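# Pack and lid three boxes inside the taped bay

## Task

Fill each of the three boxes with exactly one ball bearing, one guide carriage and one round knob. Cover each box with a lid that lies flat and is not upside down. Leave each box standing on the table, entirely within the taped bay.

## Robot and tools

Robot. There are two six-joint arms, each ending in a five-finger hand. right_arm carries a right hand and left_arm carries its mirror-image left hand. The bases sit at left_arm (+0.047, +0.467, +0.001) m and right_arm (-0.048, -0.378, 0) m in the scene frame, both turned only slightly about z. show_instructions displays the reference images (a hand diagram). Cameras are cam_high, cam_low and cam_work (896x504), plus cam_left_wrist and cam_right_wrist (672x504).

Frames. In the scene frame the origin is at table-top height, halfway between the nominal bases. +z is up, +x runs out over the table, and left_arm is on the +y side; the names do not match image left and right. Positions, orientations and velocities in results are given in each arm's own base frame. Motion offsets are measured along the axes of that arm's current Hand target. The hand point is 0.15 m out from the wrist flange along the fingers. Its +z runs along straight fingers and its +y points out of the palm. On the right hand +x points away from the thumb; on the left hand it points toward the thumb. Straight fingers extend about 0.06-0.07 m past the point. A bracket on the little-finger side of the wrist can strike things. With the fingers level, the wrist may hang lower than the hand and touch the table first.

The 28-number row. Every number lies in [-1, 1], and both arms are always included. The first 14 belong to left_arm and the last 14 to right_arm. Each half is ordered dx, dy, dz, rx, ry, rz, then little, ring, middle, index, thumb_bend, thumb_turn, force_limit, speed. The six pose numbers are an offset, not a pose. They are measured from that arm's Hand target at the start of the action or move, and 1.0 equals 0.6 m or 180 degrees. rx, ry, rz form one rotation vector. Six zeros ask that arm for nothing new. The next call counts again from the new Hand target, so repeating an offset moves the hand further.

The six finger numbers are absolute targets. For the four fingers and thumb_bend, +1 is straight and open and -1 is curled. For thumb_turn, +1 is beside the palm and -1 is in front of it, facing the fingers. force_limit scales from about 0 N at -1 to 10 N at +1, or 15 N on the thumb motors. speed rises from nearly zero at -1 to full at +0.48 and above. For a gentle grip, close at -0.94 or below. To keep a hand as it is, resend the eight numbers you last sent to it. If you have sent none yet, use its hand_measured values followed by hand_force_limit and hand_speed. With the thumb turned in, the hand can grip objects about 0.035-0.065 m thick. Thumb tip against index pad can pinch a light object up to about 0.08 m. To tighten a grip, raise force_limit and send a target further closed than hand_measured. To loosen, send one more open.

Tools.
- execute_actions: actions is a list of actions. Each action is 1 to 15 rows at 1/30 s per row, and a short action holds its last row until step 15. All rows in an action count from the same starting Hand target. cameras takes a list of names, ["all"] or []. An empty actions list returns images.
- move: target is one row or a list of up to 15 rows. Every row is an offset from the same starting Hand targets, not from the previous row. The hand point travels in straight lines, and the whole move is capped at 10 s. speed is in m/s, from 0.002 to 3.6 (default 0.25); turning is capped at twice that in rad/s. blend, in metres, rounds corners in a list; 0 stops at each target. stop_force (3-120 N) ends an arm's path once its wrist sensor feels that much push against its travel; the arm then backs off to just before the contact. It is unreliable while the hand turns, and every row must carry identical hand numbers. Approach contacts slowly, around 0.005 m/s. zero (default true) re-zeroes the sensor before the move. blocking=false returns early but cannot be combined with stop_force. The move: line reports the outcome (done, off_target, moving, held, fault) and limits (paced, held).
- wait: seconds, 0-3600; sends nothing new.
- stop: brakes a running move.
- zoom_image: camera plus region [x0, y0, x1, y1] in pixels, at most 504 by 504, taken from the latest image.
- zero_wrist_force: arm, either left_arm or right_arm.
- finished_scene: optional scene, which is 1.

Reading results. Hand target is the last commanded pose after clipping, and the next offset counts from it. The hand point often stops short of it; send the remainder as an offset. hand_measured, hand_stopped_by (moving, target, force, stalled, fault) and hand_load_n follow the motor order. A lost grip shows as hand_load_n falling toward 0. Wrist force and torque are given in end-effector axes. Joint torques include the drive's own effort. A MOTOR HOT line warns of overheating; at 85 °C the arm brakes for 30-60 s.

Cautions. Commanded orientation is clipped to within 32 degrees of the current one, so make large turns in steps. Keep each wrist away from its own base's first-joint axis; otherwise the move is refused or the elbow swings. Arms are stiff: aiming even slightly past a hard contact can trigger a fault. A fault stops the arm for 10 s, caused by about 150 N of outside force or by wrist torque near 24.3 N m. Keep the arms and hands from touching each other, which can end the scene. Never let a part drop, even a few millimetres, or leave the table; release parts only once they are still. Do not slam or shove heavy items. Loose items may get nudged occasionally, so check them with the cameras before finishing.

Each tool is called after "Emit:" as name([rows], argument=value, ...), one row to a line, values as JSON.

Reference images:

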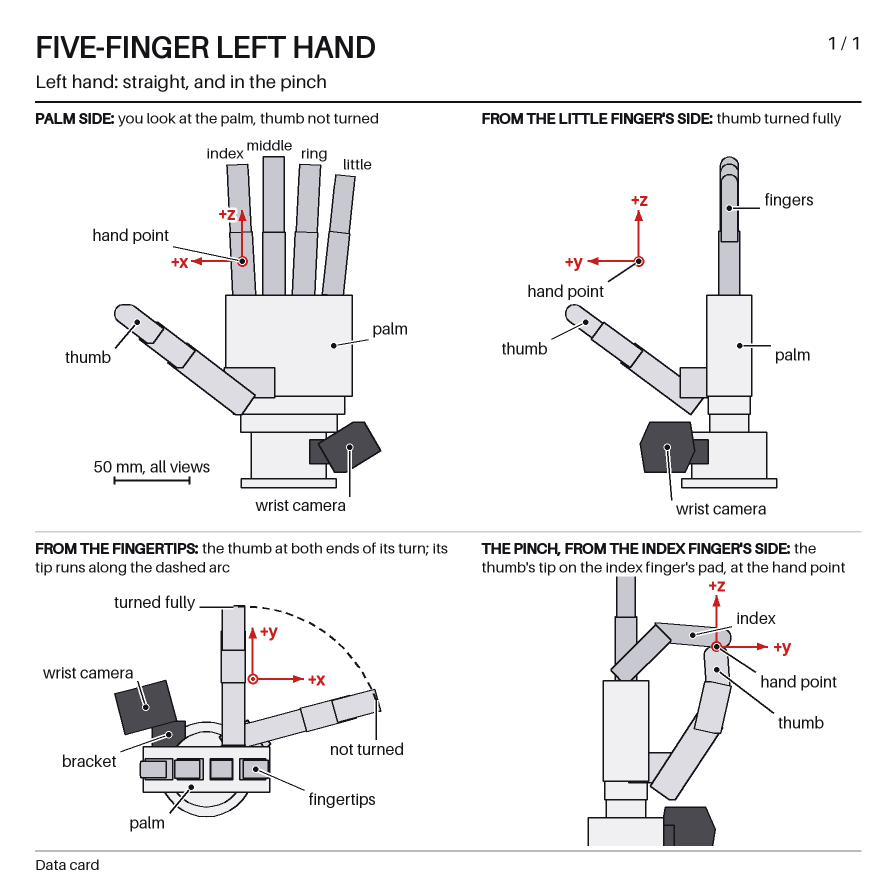

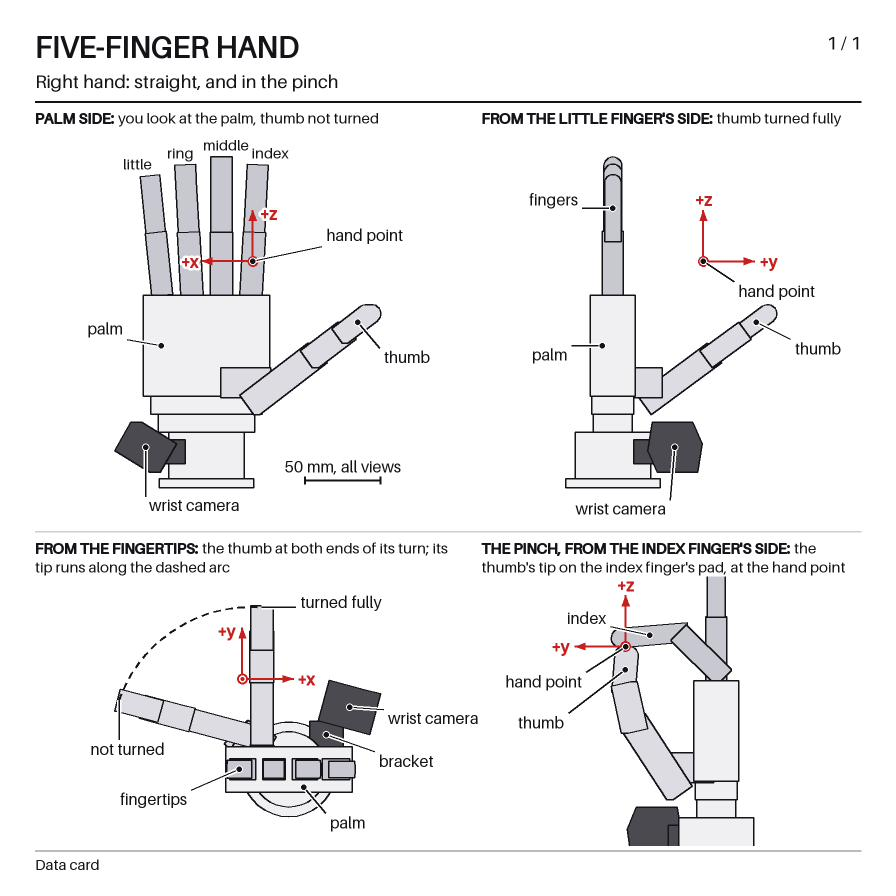

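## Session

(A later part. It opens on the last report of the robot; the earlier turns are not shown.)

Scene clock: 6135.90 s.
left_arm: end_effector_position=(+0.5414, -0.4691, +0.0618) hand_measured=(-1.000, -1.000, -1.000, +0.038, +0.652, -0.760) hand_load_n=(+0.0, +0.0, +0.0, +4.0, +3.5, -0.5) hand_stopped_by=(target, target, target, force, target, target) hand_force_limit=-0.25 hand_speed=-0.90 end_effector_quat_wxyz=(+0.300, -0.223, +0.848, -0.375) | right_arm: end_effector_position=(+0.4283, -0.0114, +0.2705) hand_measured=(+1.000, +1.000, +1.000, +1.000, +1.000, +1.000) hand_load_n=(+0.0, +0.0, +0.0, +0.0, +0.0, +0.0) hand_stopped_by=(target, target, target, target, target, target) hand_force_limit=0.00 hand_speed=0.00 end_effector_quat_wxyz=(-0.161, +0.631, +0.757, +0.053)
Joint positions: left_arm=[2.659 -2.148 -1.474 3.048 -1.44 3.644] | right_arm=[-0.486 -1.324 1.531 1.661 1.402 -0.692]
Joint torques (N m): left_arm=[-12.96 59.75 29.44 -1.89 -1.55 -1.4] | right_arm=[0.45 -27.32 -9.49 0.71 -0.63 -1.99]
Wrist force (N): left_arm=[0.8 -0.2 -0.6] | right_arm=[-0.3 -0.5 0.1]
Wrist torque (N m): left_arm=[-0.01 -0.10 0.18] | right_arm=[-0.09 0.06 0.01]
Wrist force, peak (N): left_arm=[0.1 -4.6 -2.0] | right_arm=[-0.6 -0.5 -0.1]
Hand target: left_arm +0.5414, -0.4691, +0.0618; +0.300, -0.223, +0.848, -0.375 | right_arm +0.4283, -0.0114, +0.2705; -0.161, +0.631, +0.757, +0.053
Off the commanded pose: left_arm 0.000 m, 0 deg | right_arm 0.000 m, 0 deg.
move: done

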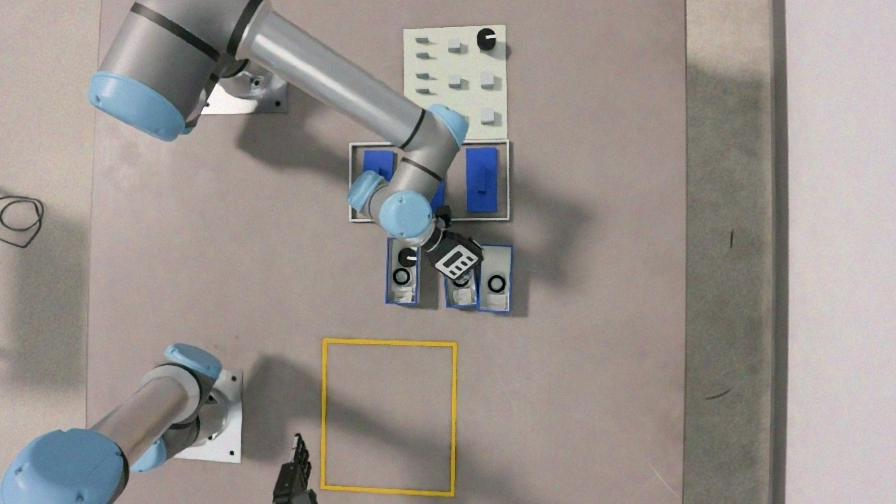

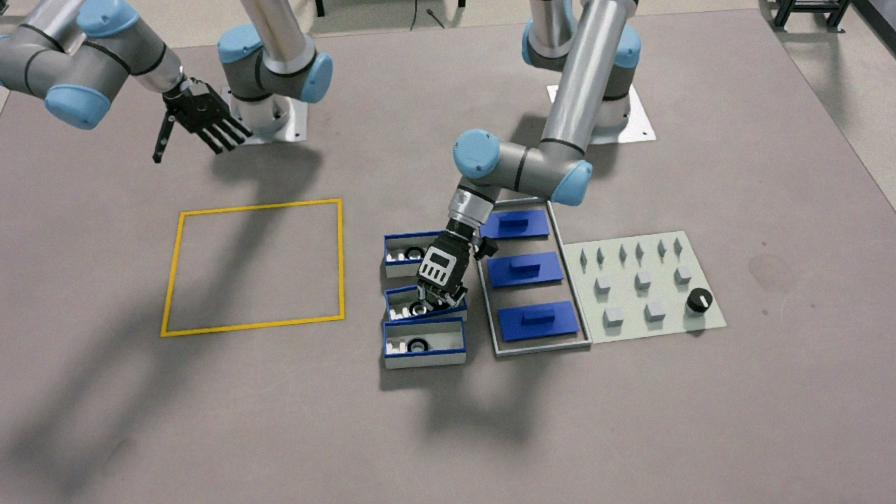

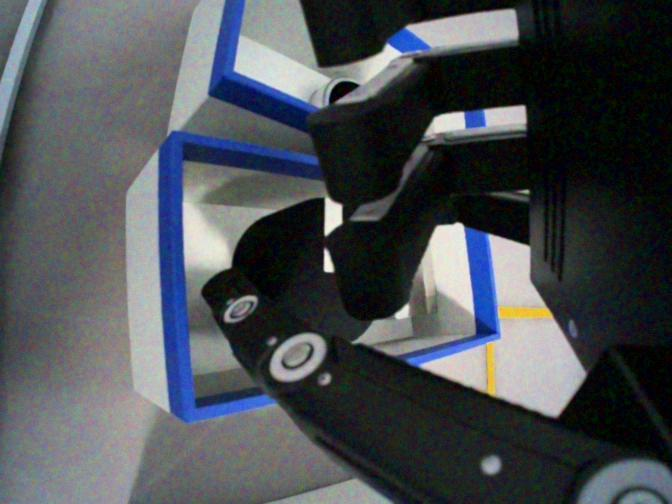

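Emit:
move(target=[-0.0186,-0.0220,-0.0249,-0.0267,-0.0599,-0.0421,-1,-1,-1,-0.3,0.65,-0.76,-0.25,-0.9,0,0,0,0,0,0,1,1,1,1,1,1,0,0], speed=0.12, cameras=["cam_high", "cam_left_wrist"])

Emit:
zoom_image(camera="cam_high", region=[428, 232, 518, 322])

Emit:
zoom_image(camera="cam_left_wrist", region=[140, 60, 520, 430])

Scene clock: 6404.20 s.
left_arm: end_effector_position=(+0.5413, -0.4630, +0.0838) hand_measured=(-1.000, -1.000, -1.000, +0.038, +0.652, -0.760) hand_load_n=(+0.0, +0.0, +0.0, +4.0, +3.5, -0.5) hand_stopped_by=(target, target, target, force, target, target) hand_force_limit=-0.25 hand_speed=-0.90 end_effector_quat_wxyz=(+0.343, -0.325, +0.815, -0.336) | right_arm: end_effector_position=(+0.4283, -0.0114, +0.2705) hand_measured=(+1.000, +1.000, +1.000, +1.000, +1.000, +1.000) hand_load_n=(+0.0, +0.0, +0.0, +0.0, +0.0, +0.0) hand_stopped_by=(target, target, target, target, target, target) hand_force_limit=0.00 hand_speed=0.00 end_effector_quat_wxyz=(-0.161, +0.631, +0.757, +0.053)
Joint positions: left_arm=[2.588 -2.137 -1.43 2.992 -1.705 3.473] | right_arm=[-0.486 -1.324 1.531 1.661 1.402 -0.692]
Joint torques (N m): left_arm=[-14.26 31.44 28.56 -1.84 -1.53 -1.44] | right_arm=[0.57 -26.94 -10.07 0.73 -0.83 -1.96]
Wrist force (N): left_arm=[0.5 0.2 -0.5] | right_arm=[-0.4 -0.2 0.1]
Wrist torque (N m): left_arm=[-0.01 -0.11 0.15] | right_arm=[-0.06 0.06 0.01]
Wrist force, peak (N): left_arm=[0.9 0.0 -0.7] | right_arm=[-0.7 -0.3 0.1]
Hand target: left_arm +0.5413, -0.4630, +0.0838; +0.343, -0.325, +0.815, -0.335 | right_arm +0.4283, -0.0114, +0.2705; -0.161, +0.631, +0.757, +0.053
Off the commanded pose: left_arm 0.000 m, 0 deg | right_arm 0.000 m, 0 deg.
move: done

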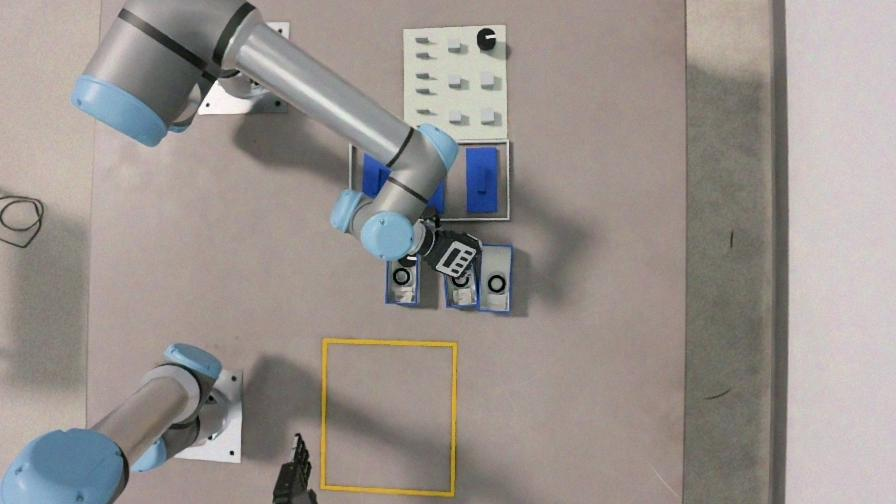

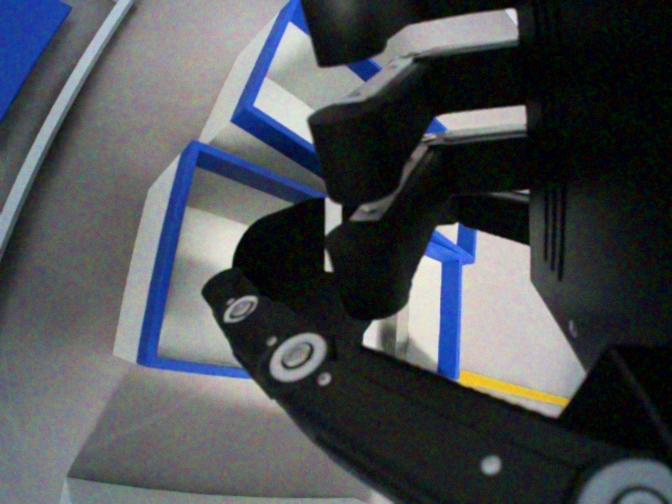

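Scaled by 5.600 from the camera's image (finer frame: 1280x720).

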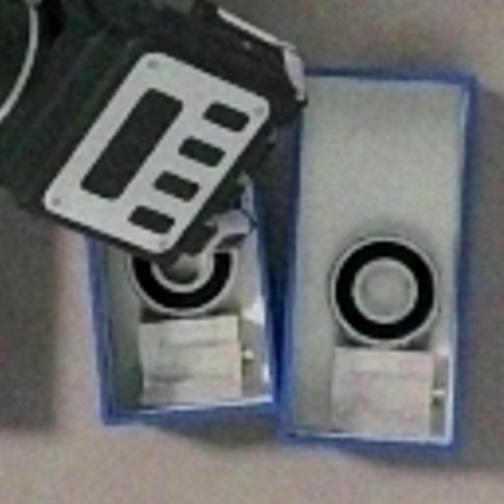

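Scaled by 1.326 from the camera's image (finer frame: 960x720).

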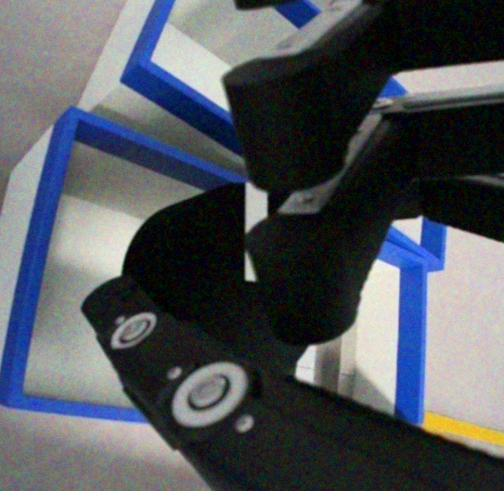

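Emit:
zoom_image(camera="cam_left_wrist", region=[130, 130, 330, 280])

Emit:
zoom_image(camera="cam_left_wrist", region=[130, 270, 330, 420])

Emit:
zoom_image(camera="cam_left_wrist", region=[360, 220, 520, 400])

Scaled by 2.520 from the camera's image (finer frame: 960x720).

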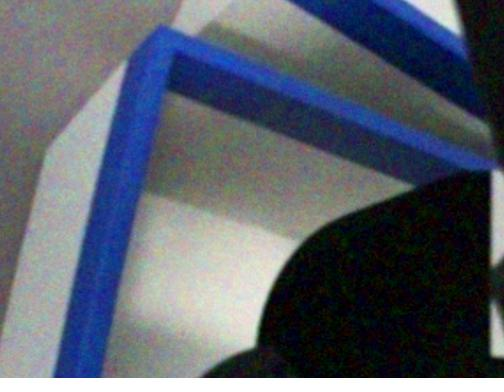

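Scaled by 2.520 from the camera's image (finer frame: 960x720).

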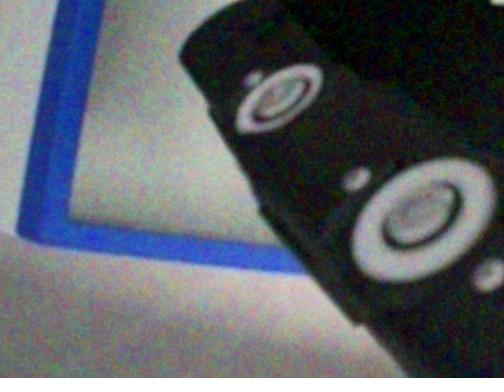

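Scaled by 2.800 from the camera's image (finer frame: 960x720).

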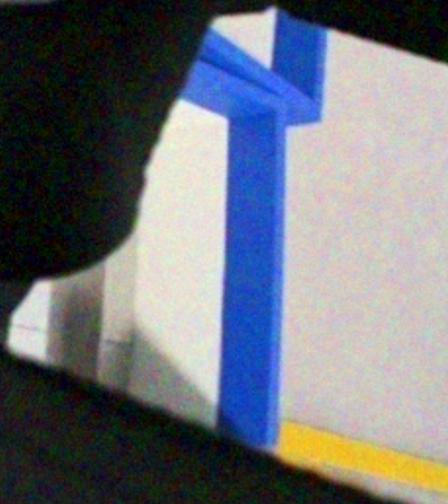

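Emit:
move(target=[0.00905,0.0260,0.02525,0,0,0,-1,-1,-1,-0.3,0.65,-0.76,-0.25,-0.9,0,0,0,0,0,0,1,1,1,1,1,1,0,0], speed=0.05, stop_force=5, cameras=["cam_high", "cam_work", "cam_left_wrist"])

Emit:
zoom_image(camera="cam_left_wrist", region=[130, 100, 330, 250])

Emit:
zoom_image(camera="cam_left_wrist", region=[130, 260, 330, 410])

Emit:
zoom_image(camera="cam_left_wrist", region=[360, 200, 520, 400])

Scene clock: 6510.37 s.
left_arm: end_effector_position=(+0.5435, -0.4632, +0.0718) hand_measured=(-1.000, -1.000, -1.000, +0.038, +0.652, -0.760) hand_load_n=(-0.5, +0.0, +0.0, +4.0, +3.5, -0.5) hand_stopped_by=(target, target, target, force, target, target) hand_force_limit=-0.25 hand_speed=-0.90 end_effector_quat_wxyz=(+0.343, -0.325, +0.815, -0.335) | right_arm: end_effector_position=(+0.4283, -0.0114, +0.2705) hand_measured=(+1.000, +1.000, +1.000, +1.000, +1.000, +1.000) hand_load_n=(+0.0, +0.0, +0.0, +0.0, +0.0, +0.0) hand_stopped_by=(target, target, target, target, target, target) hand_force_limit=0.00 hand_speed=0.00 end_effector_quat_wxyz=(-0.161, +0.631, +0.757, +0.053)
Joint positions: left_arm=[2.59 -2.153 -1.437 3.016 -1.703 3.473] | right_arm=[-0.486 -1.324 1.531 1.661 1.402 -0.692]
Joint torques (N m): left_arm=[-15.62 61.27 29.04 -1.89 -1.63 -1.24] | right_arm=[0.79 -27.88 -10.15 0.6 -0.87 -1.97]
Wrist force (N): left_arm=[0.7 -0.5 -0.6] | right_arm=[-0.4 -0.3 0.1]
Wrist torque (N m): left_arm=[-0.12 -0.15 0.01] | right_arm=[-0.08 0.06 0.01]
Wrist force, peak (N): left_arm=[0.5 -2.7 -4.5] | right_arm=[-0.7 -0.3 0.2]
Hand target: left_arm +0.5435, -0.4632, +0.0718; +0.343, -0.325, +0.815, -0.335 (not the last commanded pose) | right_arm +0.4283, -0.0114, +0.2705; -0.161, +0.631, +0.757, +0.053
Off the commanded pose: left_arm 0.010 m, 0 deg | right_arm 0.000 m, 0 deg.
move: contact (left_arm)

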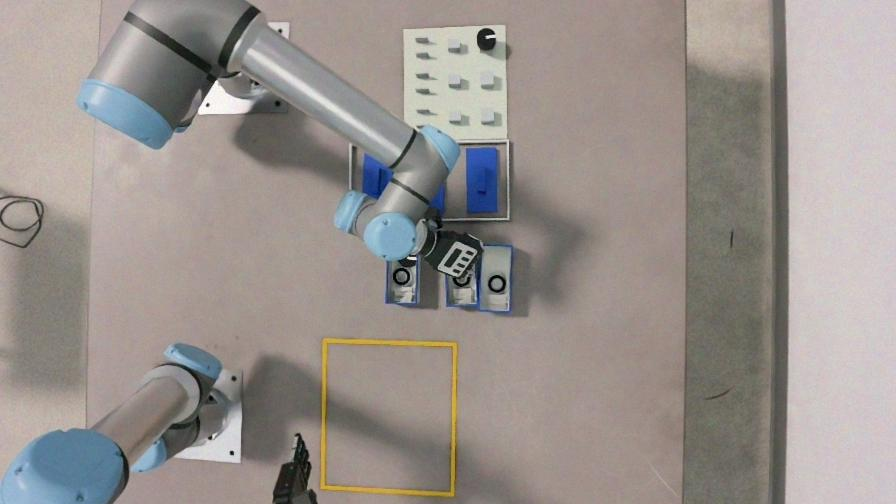

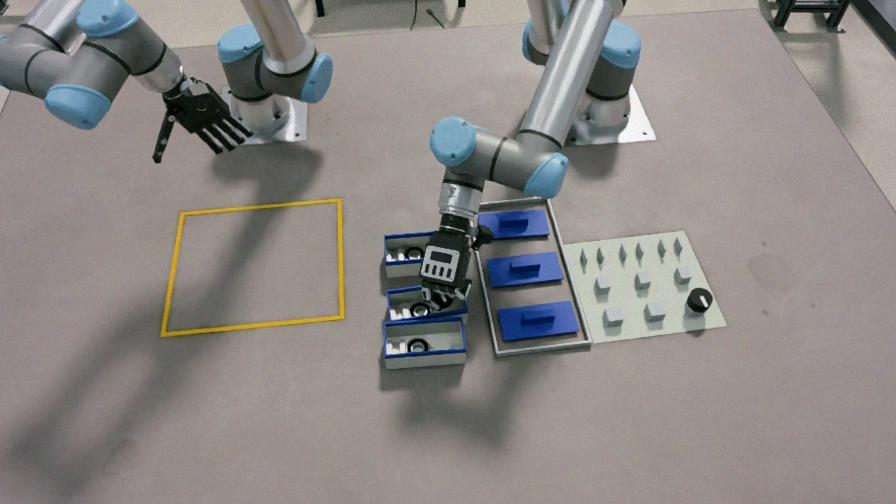

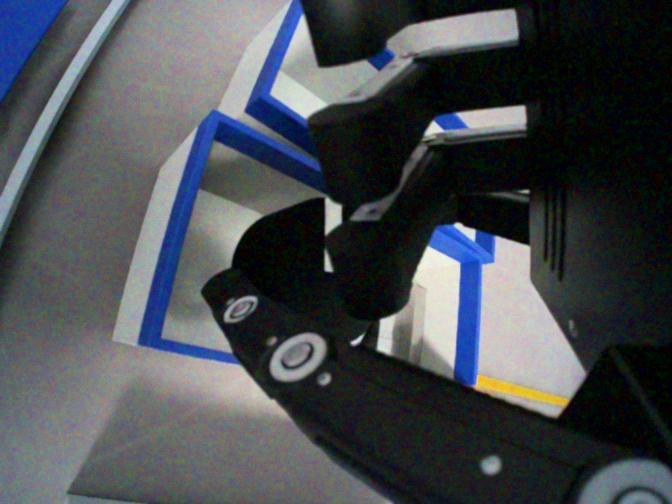

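Scaled by 2.520 from the camera's image (finer frame: 960x720).

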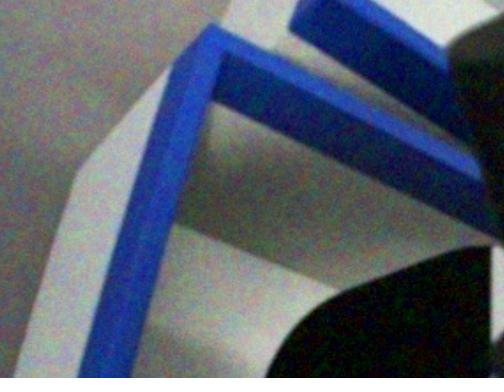

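Scaled by 2.520 from the camera's image (finer frame: 960x720).

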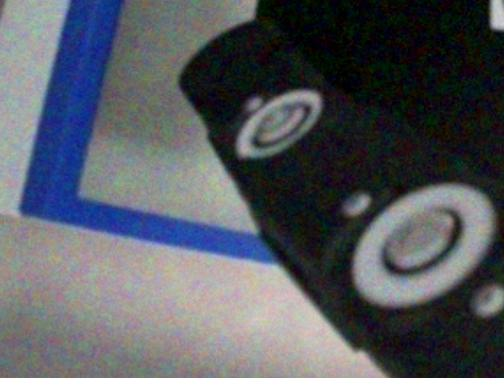

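Scaled by 2.520 from the camera's image (finer frame: 960x720).

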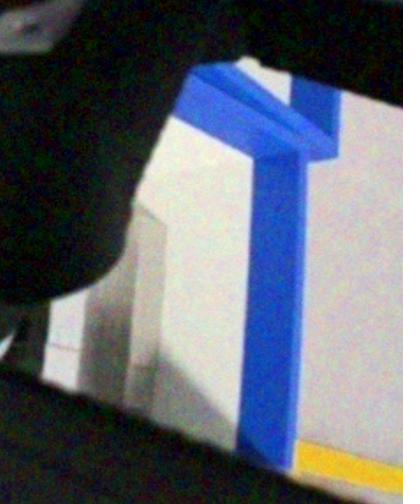

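Emit:
zoom_image(camera="cam_high", region=[428, 232, 518, 322])

Emit:
zoom_image(camera="cam_work", region=[370, 200, 500, 350])

Emit:
zoom_image(camera="cam_left_wrist", region=[200, 80, 520, 400])

Scaled by 5.600 from the camera's image (finer frame: 1280x720).

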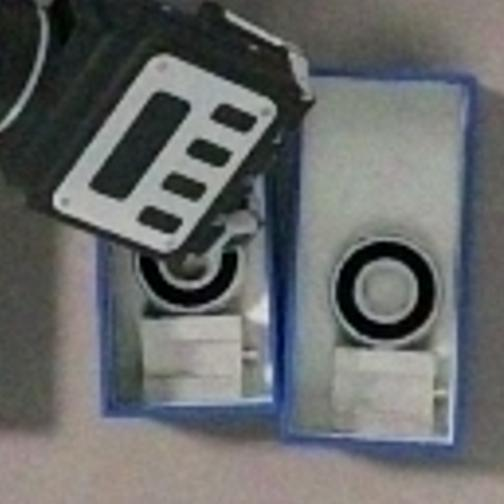

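Scaled by 3.360 from the camera's image (finer frame: 1280x720).

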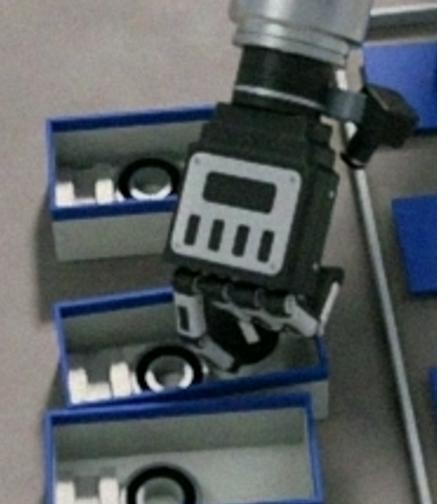

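Scaled by 1.575 from the camera's image (finer frame: 960x720).

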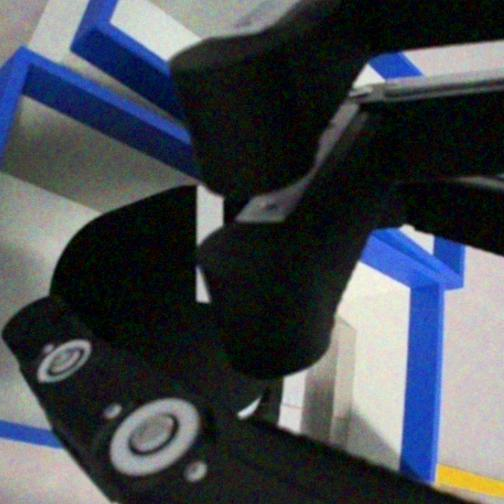

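Emit:
zoom_image(camera="cam_work", region=[380, 275, 475, 335])

Scaled by 5.305 from the camera's image (finer frame: 1280x720).

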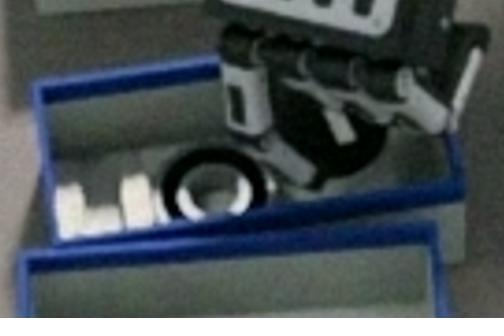

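Emit:
zoom_image(camera="cam_high", region=[440, 265, 485, 310])

Scaled by 11.200 from the camera's image (finer frame: 1280x720).

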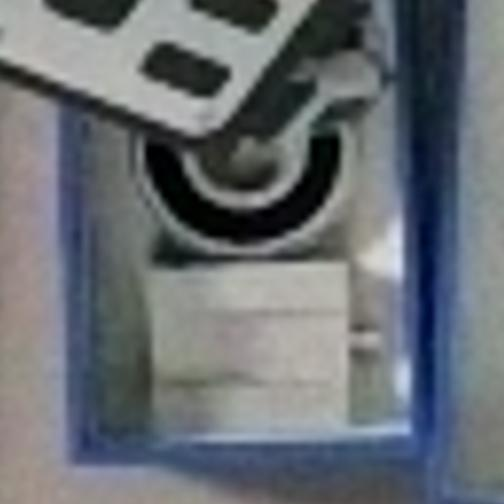

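Emit:
move(target=[-0.0030,0.01237,0.0121,0,0,0,-1,-1,-1,-0.3,0.65,-0.76,-0.25,-0.9,0,0,0,0,0,0,1,1,1,1,1,1,0,0], speed=0.03, stop_force=5, cameras=["cam_high", "cam_work", "cam_left_wrist"])

Emit:
zoom_image(camera="cam_left_wrist", region=[130, 60, 330, 210])

Emit:
zoom_image(camera="cam_left_wrist", region=[130, 260, 330, 410])

Emit:
zoom_image(camera="cam_left_wrist", region=[360, 200, 520, 400])

Emit:
zoom_image(camera="cam_work", region=[380, 275, 475, 335])

Scene clock: 6708.97 s.
left_arm: end_effector_position=(+0.5479, -0.4600, +0.0627) hand_measured=(-1.000, -1.000, -1.000, +0.038, +0.652, -0.760) hand_load_n=(+0.0, +0.0, +0.0, +3.5, +3.5, -0.5) hand_stopped_by=(target, target, target, force, target, target) hand_force_limit=-0.25 hand_speed=-0.90 end_effector_quat_wxyz=(+0.343, -0.325, +0.815, -0.335) | right_arm: end_effector_position=(+0.4283, -0.0114, +0.2705) hand_measured=(+1.000, +1.000, +1.000, +1.000, +1.000, +1.000) hand_load_n=(+0.0, +0.0, +0.0, +0.0, -0.5, +0.0) hand_stopped_by=(target, target, target, target, target, target) hand_force_limit=0.00 hand_speed=0.00 end_effector_quat_wxyz=(-0.161, +0.631, +0.757, +0.053)
Joint positions: left_arm=[2.599 -2.164 -1.444 3.034 -1.696 3.479] | right_arm=[-0.486 -1.324 1.531 1.661 1.402 -0.692]
Joint torques (N m): left_arm=[12.65 31.9 8.28 2.17 1.7 1.47] | right_arm=[0.28 -27.48 -10.86 0.66 -0.86 -2.08]
Wrist force (N): left_arm=[1.1 -0.2 -1.1] | right_arm=[-0.5 -0.4 0.0]
Wrist torque (N m): left_arm=[-0.08 -0.15 0.01] | right_arm=[-0.08 0.08 0.00]
Wrist force, peak (N): left_arm=[1.2 -0.9 -1.3] | right_arm=[-0.7 -0.6 0.2]
Hand target: left_arm +0.5479, -0.4600, +0.0627; +0.343, -0.325, +0.815, -0.335 | right_arm +0.4283, -0.0114, +0.2705; -0.161, +0.631, +0.757, +0.053
Off the commanded pose: left_arm 0.000 m, 0 deg | right_arm 0.000 m, 0 deg.
move: done

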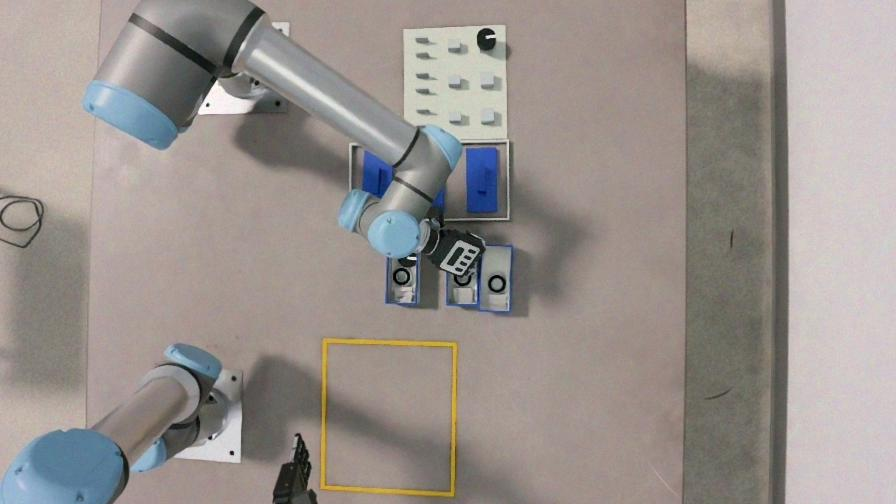

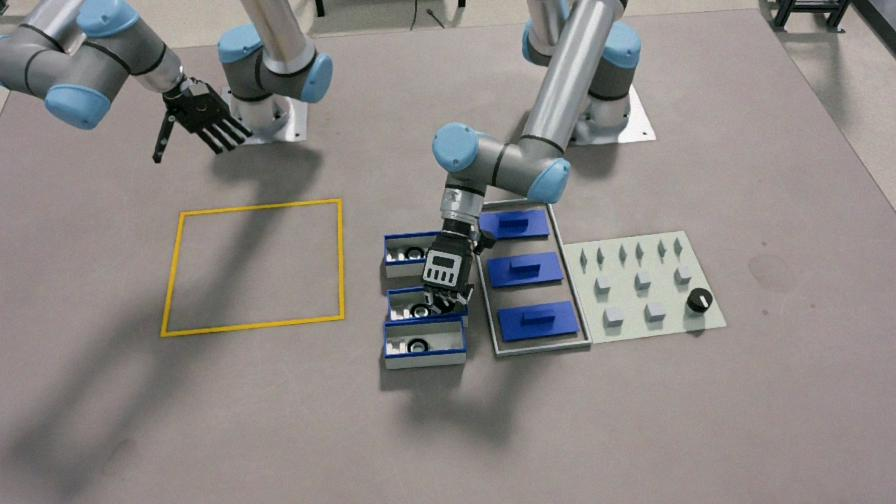

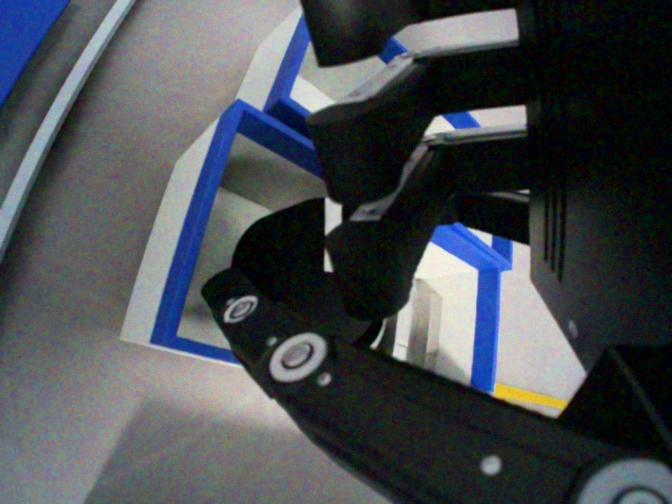

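Scaled by 2.520 from the camera's image (finer frame: 960x720).

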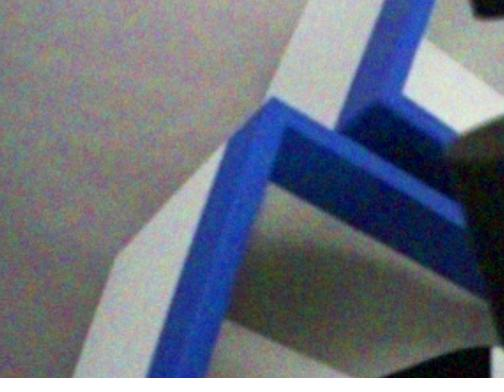

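Scaled by 2.520 from the camera's image (finer frame: 960x720).

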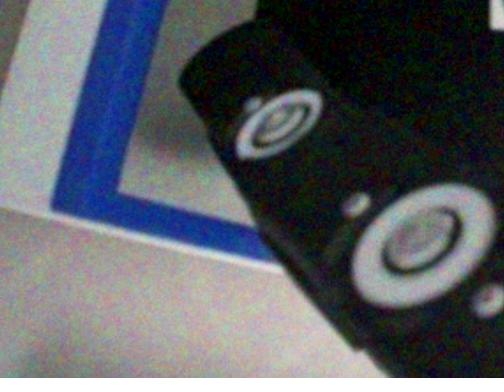

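Scaled by 2.520 from the camera's image (finer frame: 960x720).

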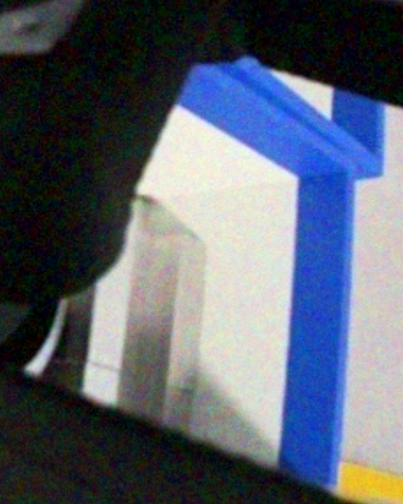

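Scaled by 5.305 from the camera's image (finer frame: 1280x720).

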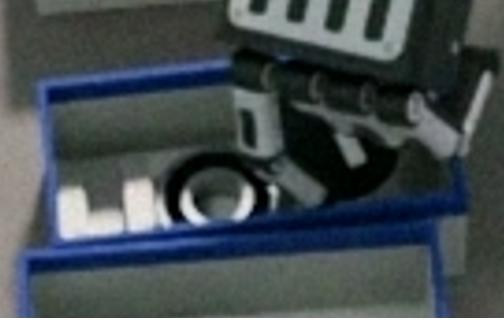

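Emit:
zoom_image(camera="cam_high", region=[440, 265, 485, 310])

Emit:
zoom_image(camera="cam_work", region=[360, 200, 500, 350])

Scaled by 11.200 from the camera's image (finer frame: 1280x720).

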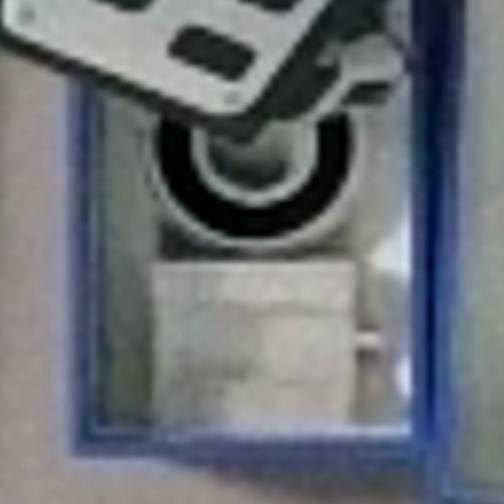

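Scaled by 3.360 from the camera's image (finer frame: 1280x720).

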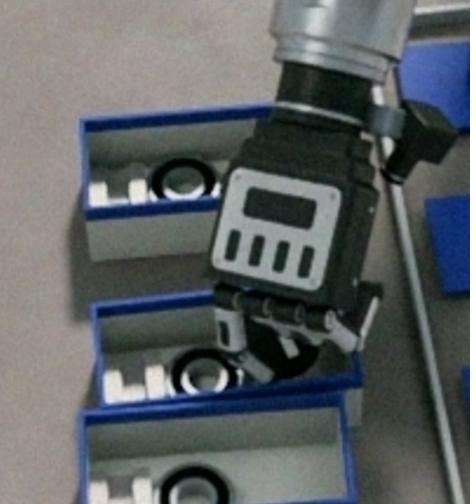

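Emit:
move(target=[0.01787,0.0402,0.03252,0,0,0,-1,-1,-1,-0.3,0.65,-0.76,-0.25,-0.9,0,0,0,0,0,0,1,1,1,1,1,1,0,0], speed=0.025, stop_force=4.5, cameras=["cam_high", "cam_work", "cam_left_wrist"])

Emit:
zoom_image(camera="cam_work", region=[380, 275, 475, 335])

Emit:
zoom_image(camera="cam_high", region=[440, 265, 485, 310])

Scene clock: 6827.60 s.
left_arm: end_effector_position=(+0.5482, -0.4601, +0.0590) hand_measured=(-1.000, -1.000, -1.000, +0.038, +0.652, -0.760) hand_load_n=(+0.0, +0.0, +0.0, +2.5, +3.0, -3.0) hand_stopped_by=(target, target, target, force, target, target) hand_force_limit=-0.25 hand_speed=-0.90 end_effector_quat_wxyz=(+0.343, -0.325, +0.815, -0.335) | right_arm: end_effector_position=(+0.4283, -0.0114, +0.2705) hand_measured=(+1.000, +1.000, +1.000, +1.000, +1.000, +1.000) hand_load_n=(+0.0, +0.0, +0.0, +0.0, -0.5, +0.0) hand_stopped_by=(target, target, target, target, target, target) hand_force_limit=0.00 hand_speed=0.00 end_effector_quat_wxyz=(-0.161, +0.631, +0.757, +0.053)
Joint positions: left_arm=[2.599 -2.169 -1.447 3.042 -1.696 3.479] | right_arm=[-0.486 -1.324 1.531 1.661 1.402 -0.692]
Joint torques (N m): left_arm=[3.01 60.74 30.62 -1.5 0.4 0.55] | right_arm=[0.68 -27.89 -10.15 0.73 -0.9 -2.04]
Wrist force (N): left_arm=[1.9 1.4 -1.0] | right_arm=[-0.4 -0.4 0.1]
Wrist torque (N m): left_arm=[0.03 -0.11 0.06] | right_arm=[-0.09 0.07 0.01]
Wrist force, peak (N): left_arm=[-0.9 -5.7 -4.0] | right_arm=[-0.6 -0.4 0.1]
Hand target: left_arm +0.5482, -0.4601, +0.0590; +0.343, -0.325, +0.815, -0.335 (not the last commanded pose) | right_arm +0.4283, -0.0114, +0.2705; -0.161, +0.631, +0.757, +0.053
Off the commanded pose: left_arm 0.029 m, 0 deg | right_arm 0.000 m, 0 deg.
move: contact (left_arm)

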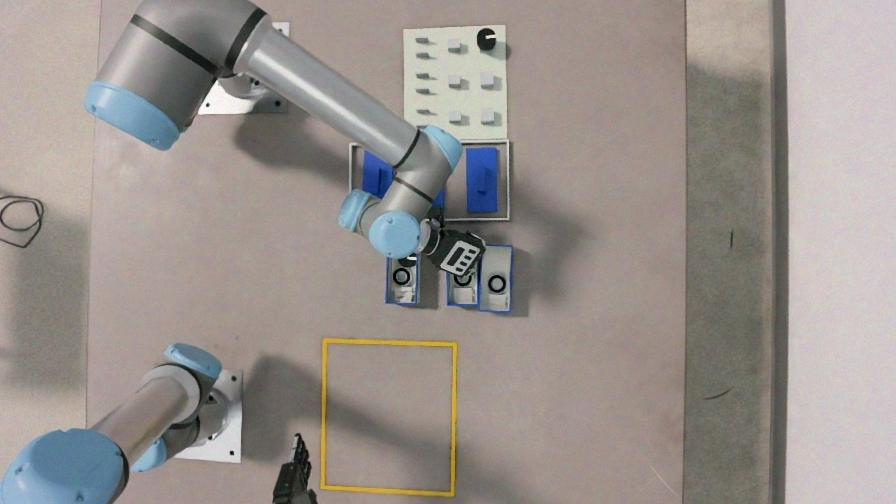

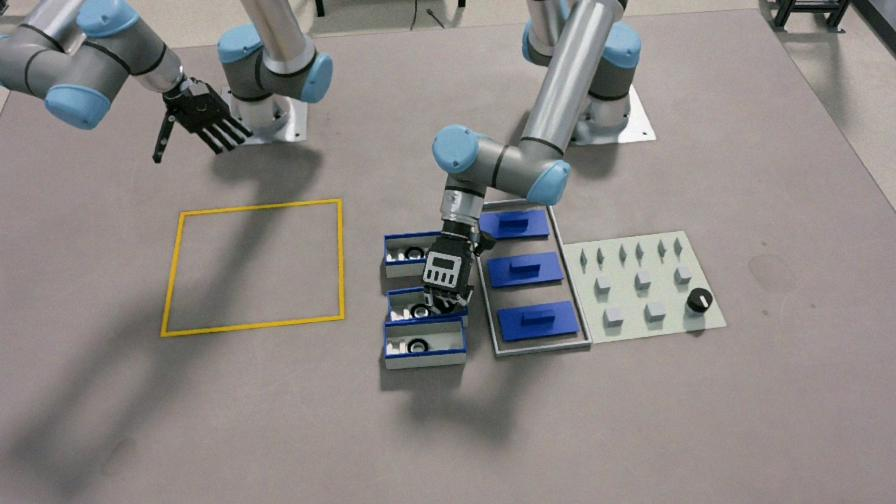

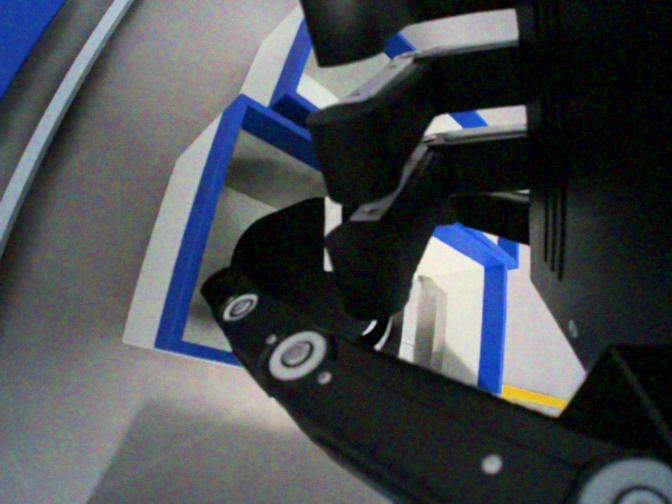

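Scaled by 5.305 from the camera's image (finer frame: 1280x720).

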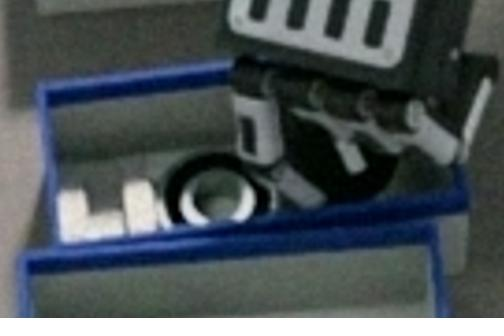

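Scaled by 11.200 from the camera's image (finer frame: 1280x720).

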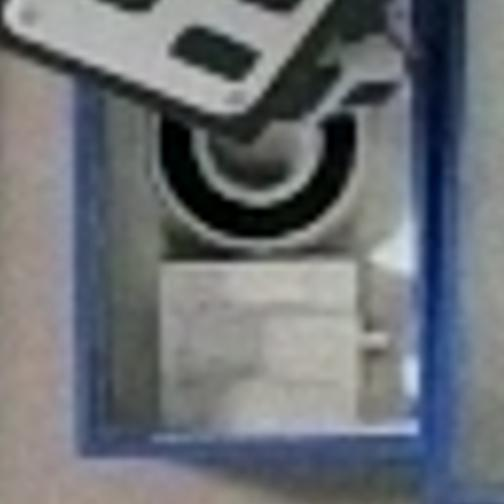

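Emit:
zoom_image(camera="cam_left_wrist", region=[220, 180, 420, 380])

Scaled by 2.520 from the camera's image (finer frame: 960x720).

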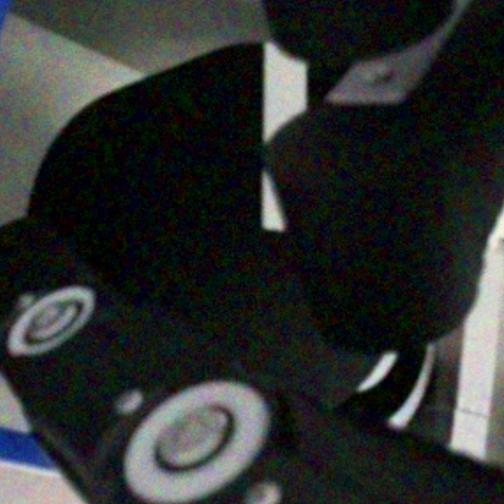

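Emit:
zoom_image(camera="cam_left_wrist", region=[130, 60, 330, 210])

Emit:
zoom_image(camera="cam_left_wrist", region=[130, 260, 330, 410])

Emit:
zoom_image(camera="cam_left_wrist", region=[340, 200, 540, 400])

Scaled by 2.520 from the camera's image (finer frame: 960x720).

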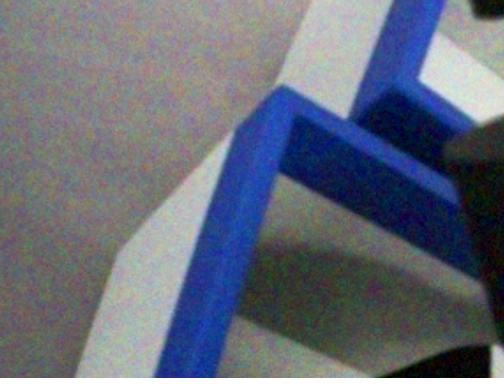

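Scaled by 2.520 from the camera's image (finer frame: 960x720).

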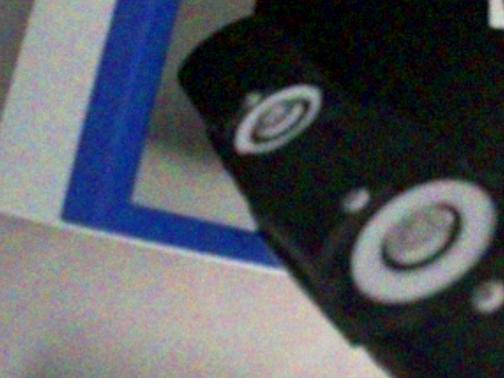

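Scaled by 2.520 from the camera's image (finer frame: 960x720).

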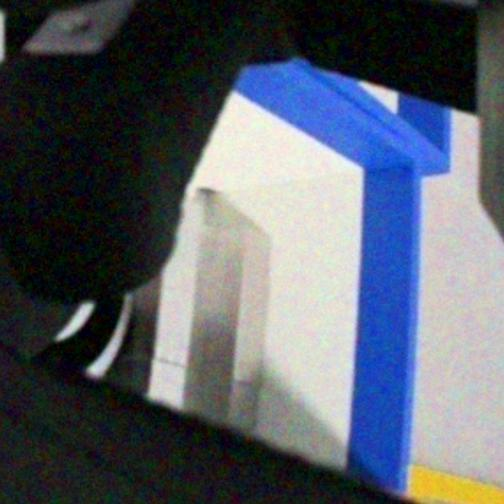

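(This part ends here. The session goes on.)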